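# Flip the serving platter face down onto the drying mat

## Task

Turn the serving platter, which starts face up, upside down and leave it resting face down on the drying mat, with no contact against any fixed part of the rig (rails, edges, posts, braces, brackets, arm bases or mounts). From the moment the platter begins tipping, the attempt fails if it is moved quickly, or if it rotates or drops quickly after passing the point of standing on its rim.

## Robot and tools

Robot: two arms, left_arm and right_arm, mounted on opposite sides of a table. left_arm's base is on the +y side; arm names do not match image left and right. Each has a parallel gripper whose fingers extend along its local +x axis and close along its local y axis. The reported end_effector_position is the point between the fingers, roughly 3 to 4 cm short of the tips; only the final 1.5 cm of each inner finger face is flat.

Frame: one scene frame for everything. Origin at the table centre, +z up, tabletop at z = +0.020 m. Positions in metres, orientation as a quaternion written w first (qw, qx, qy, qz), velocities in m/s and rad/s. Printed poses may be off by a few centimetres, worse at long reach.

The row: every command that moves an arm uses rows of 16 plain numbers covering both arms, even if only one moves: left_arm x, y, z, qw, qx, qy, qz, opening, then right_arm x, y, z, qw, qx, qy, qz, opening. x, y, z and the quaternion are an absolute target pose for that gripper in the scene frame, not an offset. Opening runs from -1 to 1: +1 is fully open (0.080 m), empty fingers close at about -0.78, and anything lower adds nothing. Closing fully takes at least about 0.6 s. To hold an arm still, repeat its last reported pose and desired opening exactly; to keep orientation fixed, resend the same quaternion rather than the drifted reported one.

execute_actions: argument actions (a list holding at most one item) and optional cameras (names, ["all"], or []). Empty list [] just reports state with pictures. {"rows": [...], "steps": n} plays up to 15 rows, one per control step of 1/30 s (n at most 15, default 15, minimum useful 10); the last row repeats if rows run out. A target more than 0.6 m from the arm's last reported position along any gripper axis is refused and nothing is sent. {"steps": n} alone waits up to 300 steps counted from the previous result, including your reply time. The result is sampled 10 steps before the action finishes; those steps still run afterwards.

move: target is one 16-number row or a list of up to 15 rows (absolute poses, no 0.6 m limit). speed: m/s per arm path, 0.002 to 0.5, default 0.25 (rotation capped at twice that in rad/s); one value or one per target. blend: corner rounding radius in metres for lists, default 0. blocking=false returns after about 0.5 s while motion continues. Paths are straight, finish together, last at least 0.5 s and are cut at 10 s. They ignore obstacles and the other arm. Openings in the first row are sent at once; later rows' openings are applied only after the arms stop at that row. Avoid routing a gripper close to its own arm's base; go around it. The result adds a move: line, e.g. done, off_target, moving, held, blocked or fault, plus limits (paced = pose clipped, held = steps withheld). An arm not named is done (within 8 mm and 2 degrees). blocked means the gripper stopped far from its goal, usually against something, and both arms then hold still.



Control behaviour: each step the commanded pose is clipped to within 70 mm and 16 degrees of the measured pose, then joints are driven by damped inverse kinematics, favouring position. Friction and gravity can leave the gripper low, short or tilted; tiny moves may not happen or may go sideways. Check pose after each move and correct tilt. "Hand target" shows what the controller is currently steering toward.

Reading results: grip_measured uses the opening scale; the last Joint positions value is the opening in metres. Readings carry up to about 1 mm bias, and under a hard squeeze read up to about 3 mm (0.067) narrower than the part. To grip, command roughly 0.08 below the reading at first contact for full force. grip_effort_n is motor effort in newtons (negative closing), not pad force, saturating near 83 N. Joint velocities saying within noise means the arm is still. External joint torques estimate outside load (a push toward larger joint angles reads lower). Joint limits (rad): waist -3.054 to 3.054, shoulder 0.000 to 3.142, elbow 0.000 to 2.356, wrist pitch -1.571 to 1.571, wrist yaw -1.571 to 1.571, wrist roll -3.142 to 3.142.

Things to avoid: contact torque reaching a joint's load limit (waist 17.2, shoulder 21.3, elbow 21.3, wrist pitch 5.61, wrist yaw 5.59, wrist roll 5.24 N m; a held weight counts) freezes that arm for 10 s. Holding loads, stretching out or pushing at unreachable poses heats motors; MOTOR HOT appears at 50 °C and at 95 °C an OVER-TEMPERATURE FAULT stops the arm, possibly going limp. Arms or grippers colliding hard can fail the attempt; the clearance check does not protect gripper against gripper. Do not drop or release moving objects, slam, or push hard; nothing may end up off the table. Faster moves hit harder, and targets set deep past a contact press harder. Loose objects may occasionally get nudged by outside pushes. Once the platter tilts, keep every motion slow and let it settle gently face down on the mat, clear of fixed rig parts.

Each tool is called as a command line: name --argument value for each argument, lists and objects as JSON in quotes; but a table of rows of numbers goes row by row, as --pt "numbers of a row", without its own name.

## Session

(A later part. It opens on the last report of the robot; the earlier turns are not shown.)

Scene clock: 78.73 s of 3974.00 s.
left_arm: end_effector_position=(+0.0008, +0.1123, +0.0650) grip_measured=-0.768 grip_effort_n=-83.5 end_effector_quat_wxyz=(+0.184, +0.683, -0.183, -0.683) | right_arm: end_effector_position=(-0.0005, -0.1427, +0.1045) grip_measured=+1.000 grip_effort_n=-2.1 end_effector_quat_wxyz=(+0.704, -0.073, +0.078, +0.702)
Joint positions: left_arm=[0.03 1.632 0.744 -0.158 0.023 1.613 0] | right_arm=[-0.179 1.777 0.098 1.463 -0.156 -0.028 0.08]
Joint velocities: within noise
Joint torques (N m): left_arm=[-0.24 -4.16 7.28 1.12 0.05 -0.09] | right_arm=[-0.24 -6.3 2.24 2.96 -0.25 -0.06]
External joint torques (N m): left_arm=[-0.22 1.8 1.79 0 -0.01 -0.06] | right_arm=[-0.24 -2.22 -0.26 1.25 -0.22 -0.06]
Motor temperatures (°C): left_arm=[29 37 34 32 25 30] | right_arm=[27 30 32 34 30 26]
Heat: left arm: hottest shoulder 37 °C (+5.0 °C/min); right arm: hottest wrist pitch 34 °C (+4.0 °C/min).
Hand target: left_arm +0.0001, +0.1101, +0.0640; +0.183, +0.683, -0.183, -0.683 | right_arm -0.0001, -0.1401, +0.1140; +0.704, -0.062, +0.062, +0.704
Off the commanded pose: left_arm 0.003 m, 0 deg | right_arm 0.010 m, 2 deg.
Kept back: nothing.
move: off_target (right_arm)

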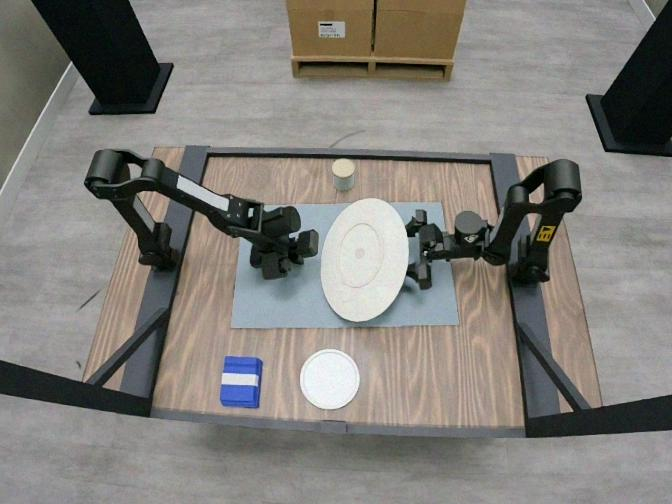

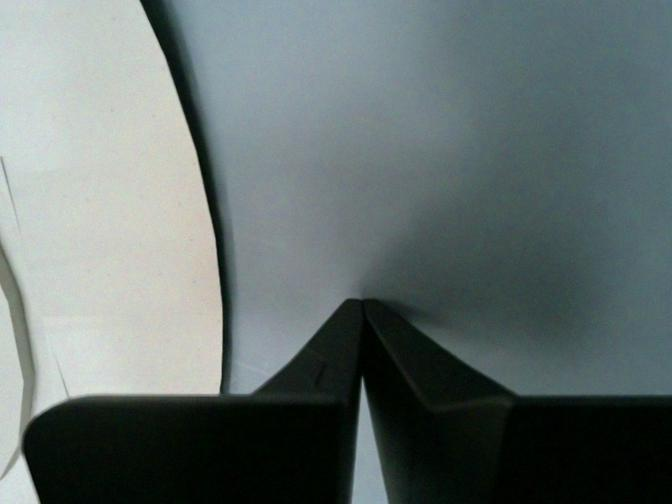

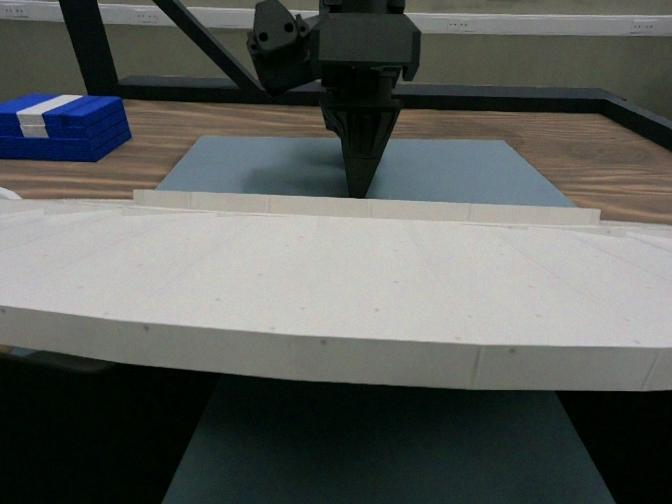

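move --pt "0.0 0.11 0.064 0.183 0.683 -0.183 -0.683 -0.8 0 -0.168 0.088 0.7011 -0.0923 0.0923 0.7011 1" --pt "0.0 0.11 0.064 0.183 0.683 -0.183 -0.683 -0.8 0 -0.182 0.066 0.6964 -0.1228 0.1228 0.6964 1" --speed 0.04

zoom_image --camera "cam_high" --region '[220, 160, 460, 360]'

Scene clock: 81.67 s of 3974.00 s.
left_arm: end_effector_position=(+0.0008, +0.1123, +0.0650) grip_measured=-0.768 grip_effort_n=-83.5 end_effector_quat_wxyz=(+0.184, +0.683, -0.183, -0.683) | right_arm: end_effector_position=(+0.0005, -0.1797, +0.0591) grip_measured=+1.000 grip_effort_n=-2.1 end_effector_quat_wxyz=(+0.693, -0.136, +0.138, +0.694)
Joint positions: left_arm=[0.03 1.632 0.744 -0.158 0.023 1.613 0] | right_arm=[-0.222 1.878 -0.002 1.482 -0.193 -0.077 0.08]
Joint velocities: within noise
Joint torques (N m): left_arm=[-0.24 -4.17 7.27 1.12 0.05 -0.1] | right_arm=[-0.6 -5.99 0.05 2.72 -0.33 0.07]
External joint torques (N m): left_arm=[-0.23 1.79 1.74 -0.02 -0.01 -0.07] | right_arm=[-0.61 -2.24 -1.32 1.02 -0.27 0.07]
Motor temperatures (°C): left_arm=[29 36 34 32 25 30] | right_arm=[27 30 31 35 30 26]
Heat: left arm: hottest shoulder 36 °C (+4.0 °C/min); right arm: hottest wrist pitch 35 °C (+5.0 °C/min).
Hand target: left_arm +0.0001, +0.1101, +0.0640; +0.183, +0.683, -0.183, -0.683 | right_arm +0.0003, -0.1790, +0.0652; +0.693, -0.128, +0.128, +0.697
Off the commanded pose: left_arm 0.003 m, 0 deg | right_arm 0.007 m, 2 deg.
joint sent to its limit (right arm) — joint 3 (elbow), lower limit, where the elbow is as bent as it goes.
Kept back: nothing.
move: done

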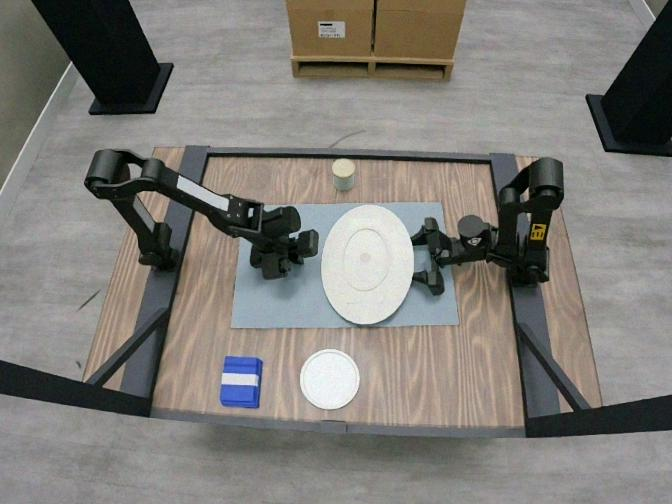

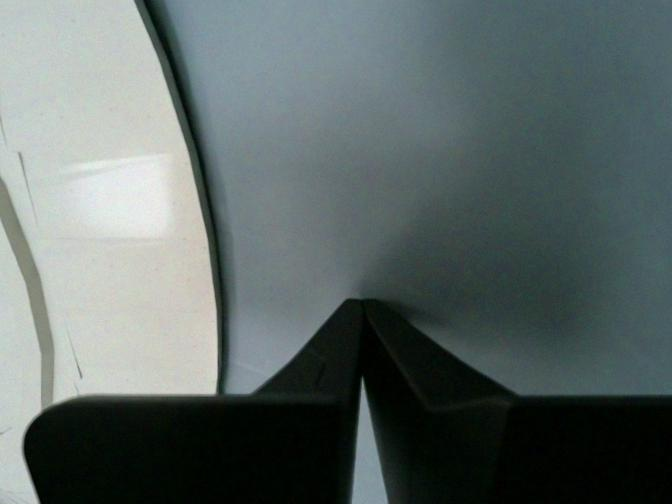

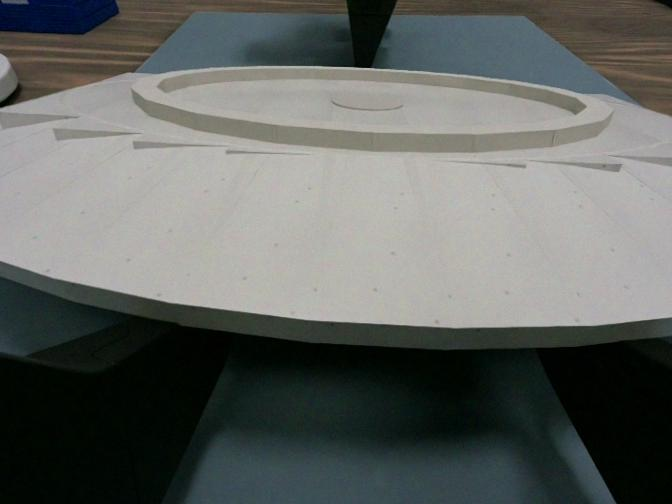

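Scaled by 2.100 from the camera's 672x504 image, which has a finer 960x720 frame.

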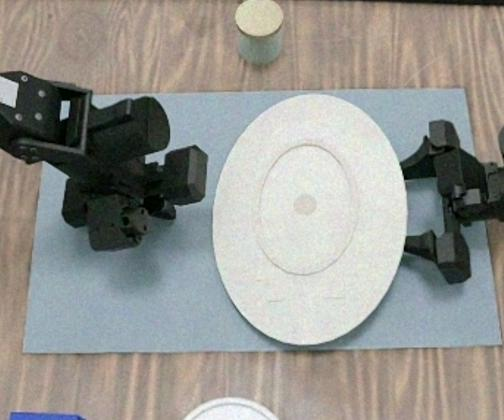

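move --pt "0.0 0.11 0.064 0.183 0.683 -0.183 -0.683 -0.8 0 -0.179 0.054 0.690 -0.153 0.153 0.690 1" --pt "0.0 0.11 0.064 0.183 0.683 -0.183 -0.683 -0.8 0 -0.179 0.043 0.683 -0.183 0.183 0.683 1" --speed 0.03

Scene clock: 84.83 s of 3974.00 s.
left_arm: end_effector_position=(+0.0008, +0.1123, +0.0650) grip_measured=-0.768 grip_effort_n=-83.5 end_effector_quat_wxyz=(+0.184, +0.683, -0.183, -0.683) | right_arm: end_effector_position=(-0.0015, -0.1865, +0.0426) grip_measured=+1.000 grip_effort_n=-2.1 end_effector_quat_wxyz=(+0.681, -0.183, +0.184, +0.685)
Joint positions: left_arm=[0.03 1.632 0.744 -0.158 0.023 1.613 0] | right_arm=[-0.21 1.728 0.025 1.169 -0.173 -0.099 0.08]
Joint velocities: within noise
Joint torques (N m): left_arm=[-0.24 -4.18 7.26 1.12 0.05 -0.1] | right_arm=[0.43 -3.11 4.2 0.49 0.29 0.11]
External joint torques (N m): left_arm=[-0.23 1.82 1.75 -0.01 -0.01 -0.07] | right_arm=[0.43 0.41 1.87 -1.16 0.35 0.11]
Motor temperatures (°C): left_arm=[29 36 34 32 25 30] | right_arm=[27 30 31 36 30 26]
Heat: left arm: hottest shoulder 36 °C (+5.0 °C/min); right arm: hottest wrist pitch 36 °C (+5.0 °C/min).
Hand target: left_arm +0.0001, +0.1101, +0.0640; +0.183, +0.683, -0.183, -0.683 | right_arm +0.0000, -0.1792, +0.0432; +0.683, -0.183, +0.183, +0.683
Off the commanded pose: left_arm 0.003 m, 0 deg | right_arm 0.008 m, 0 deg.
Kept back: nothing.
move: done

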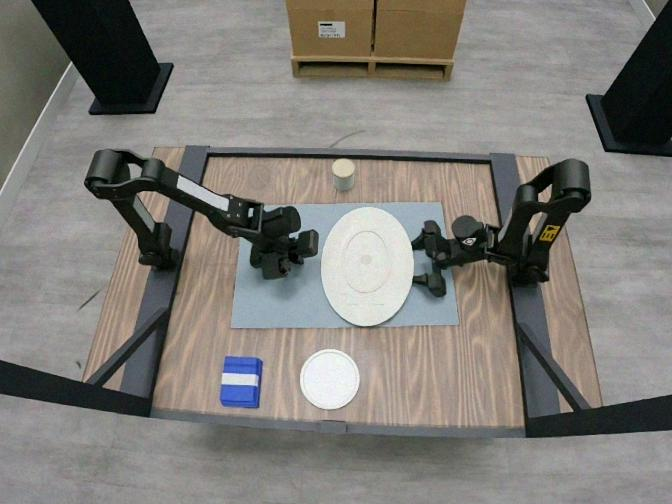

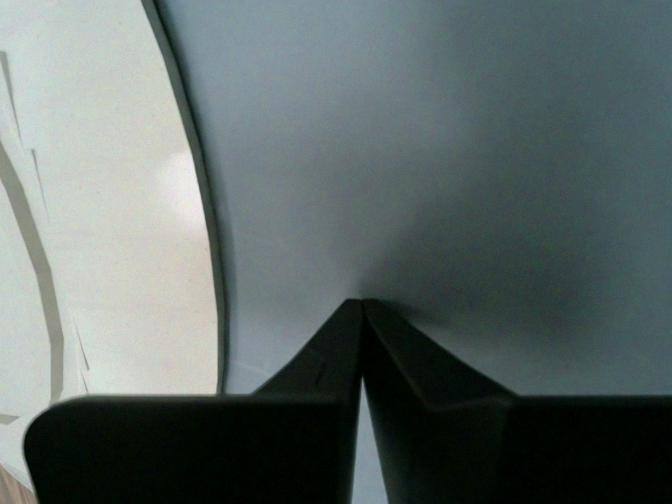

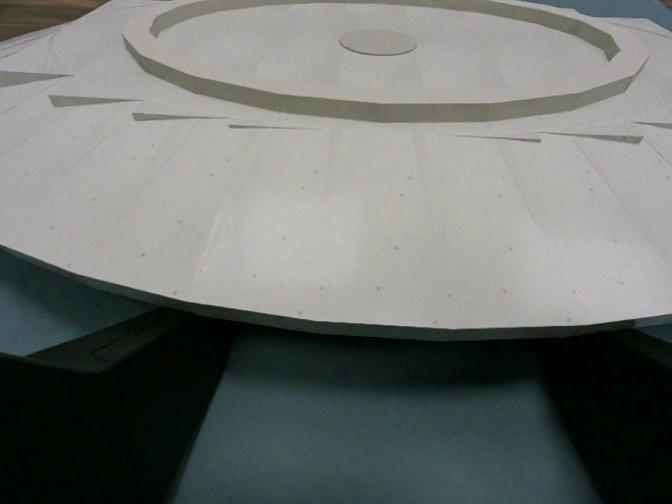

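move --target '[0.0,0.11,0.064,0.183,0.683,-0.183,-0.683,-0.8,0,-0.245,0.046,0.683,-0.183,0.183,0.683,1]' --speed 0.03

zoom_image --camera "cam_high" --region '[220, 160, 500, 360]'

Scene clock: 87.87 s of 3974.00 s.
left_arm: end_effector_position=(+0.0008, +0.1123, +0.0650) grip_measured=-0.768 grip_effort_n=-83.5 end_effector_quat_wxyz=(+0.184, +0.683, -0.183, -0.683) | right_arm: end_effector_position=(+0.0015, -0.2409, +0.0492) grip_measured=+1.000 grip_effort_n=-2.1 end_effector_quat_wxyz=(+0.646, -0.236, +0.245, +0.683) end_effector_velocity=(-0.002, -0.004, +0.000) end_effector_angular_velocity=(-0.009, +0.003, +0.008)
Joint positions: left_arm=[0.03 1.632 0.744 -0.158 0.023 1.613 0] | right_arm=[-0.371 1.012 0.004 0.268 -0.324 -0.244 0.08]
Joint velocities: left_arm=[within noise] | right_arm=[-0.002 -0.042 -0.002 -0.051 -0.007 -0.007 0]
Joint torques (N m): left_arm=[-0.24 -4.17 7.27 1.12 0.05 -0.1] | right_arm=[-0.33 -2.29 3.31 1.06 -0.31 -0.1]
External joint torques (N m): left_arm=[-0.25 1.75 1.83 0.01 0 -0.08] | right_arm=[-0.33 -0.98 -2.08 -0.38 -0.17 -0.1]
Motor temperatures (°C): left_arm=[29 36 34 32 25 30] | right_arm=[27 30 30 35 30 26]
Heat: left arm: hottest shoulder 36 °C (+5.0 °C/min); right arm: hottest wrist pitch 35 °C (+4.0 °C/min).
Hand target: left_arm +0.0001, +0.1101, +0.0640; +0.183, +0.683, -0.183, -0.683 | right_arm +0.0003, -0.2443, +0.0464; +0.643, -0.237, +0.249, +0.684
Off the commanded pose: left_arm 0.003 m, 0 deg | right_arm 0.005 m, 10 deg.
joint sent to its limit (right arm) — joint 3 (elbow), lower limit, where the elbow is as bent as it goes.
Kept back: nothing.
move: off_target (right_arm)

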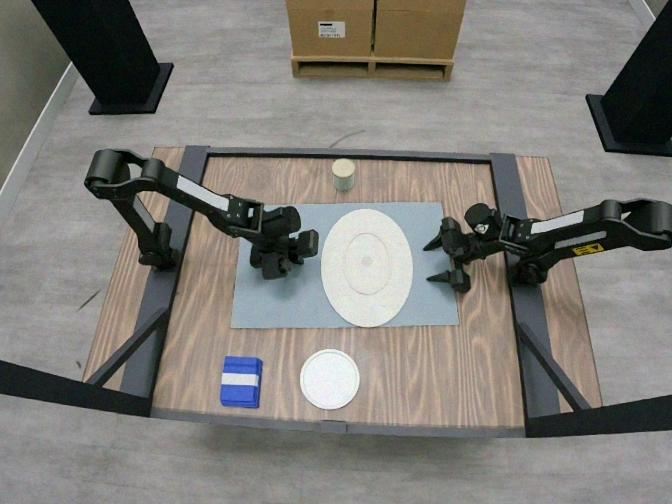

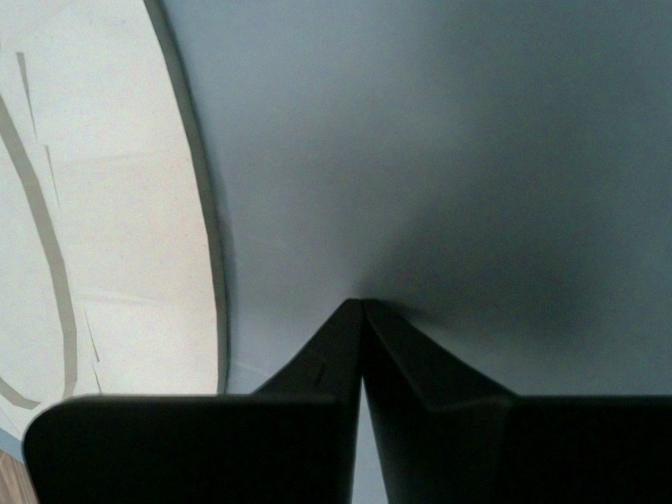

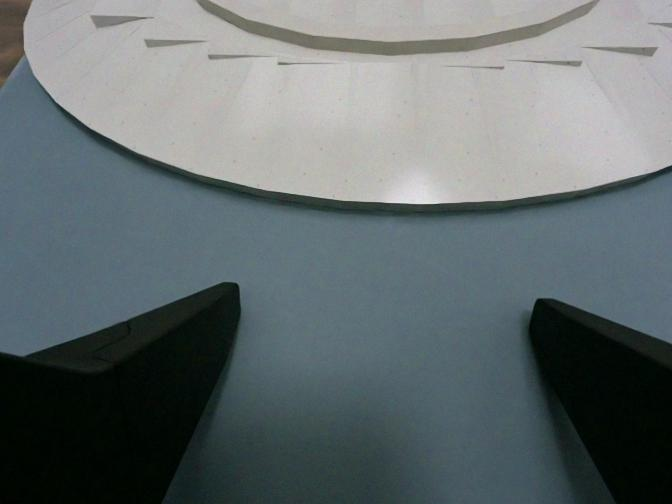

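Scaled by 1.800 from the camera's 672x504 image, which has a finer 960x720 frame.

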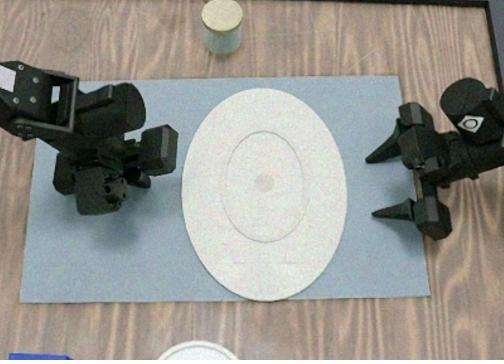

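move --target '[0.0,0.17,0.09,0.183,0.683,-0.183,-0.683,-0.8,0.0015,-0.2409,0.0492,0.646,-0.236,0.245,0.683,1]' --speed 0.12 --cameras '["cam_high"]'

Scene clock: 89.37 s of 3974.00 s.
left_arm: end_effector_position=(+0.0001, +0.1670, +0.0908) grip_measured=-0.768 grip_effort_n=-83.5 end_effector_quat_wxyz=(+0.184, +0.684, -0.183, -0.682) | right_arm: end_effector_position=(+0.0016, -0.2408, +0.0496) grip_measured=+1.000 grip_effort_n=-2.1 end_effector_quat_wxyz=(+0.646, -0.236, +0.244, +0.684)
Joint positions: left_arm=[0.038 1.344 0.607 -0.308 0.025 1.619 0] | right_arm=[-0.371 1.009 0.004 0.266 -0.324 -0.244 0.08]
Joint velocities: within noise
Joint torques (N m): left_arm=[0.18 -4.76 5.73 0.88 0.24 0.03] | right_arm=[0.18 -1.45 4.42 1.43 0.02 0.06]
External joint torques (N m): left_arm=[0.18 -0.57 -0.2 -0.24 0.18 0.06] | right_arm=[0.19 -0.12 -1.01 -0.03 0.17 0.06]
Motor temperatures (°C): left_arm=[29 36 34 32 25 30] | right_arm=[27 30 30 35 30 26]
Heat: left arm: hottest shoulder 36 °C (+5.1 °C/min); right arm: hottest wrist pitch 35 °C (+4.0 °C/min).
Hand target: left_arm +0.0000, +0.1699, +0.0900; +0.183, +0.683, -0.183, -0.683 | right_arm +0.0015, -0.2409, +0.0492; +0.646, -0.236, +0.245, +0.683
Off the commanded pose: left_arm 0.003 m, 0 deg | right_arm 0.000 m, 0 deg.
Kept back: nothing.
move: done
Images, in order (width x height): cam_high 672x504.

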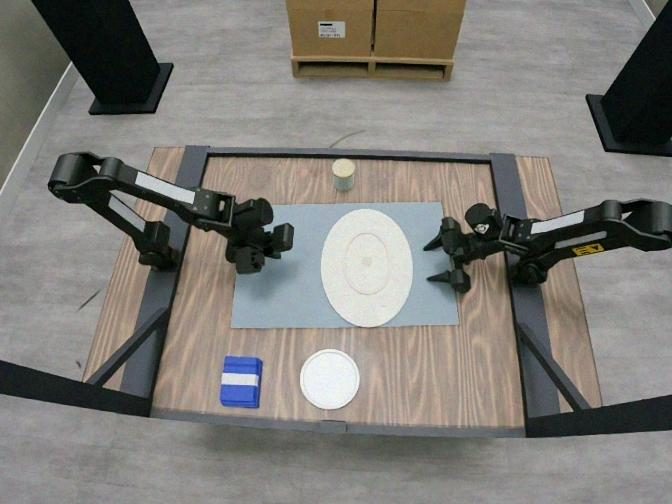

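finished_scene --scene 2

The scene is finished: the task was done.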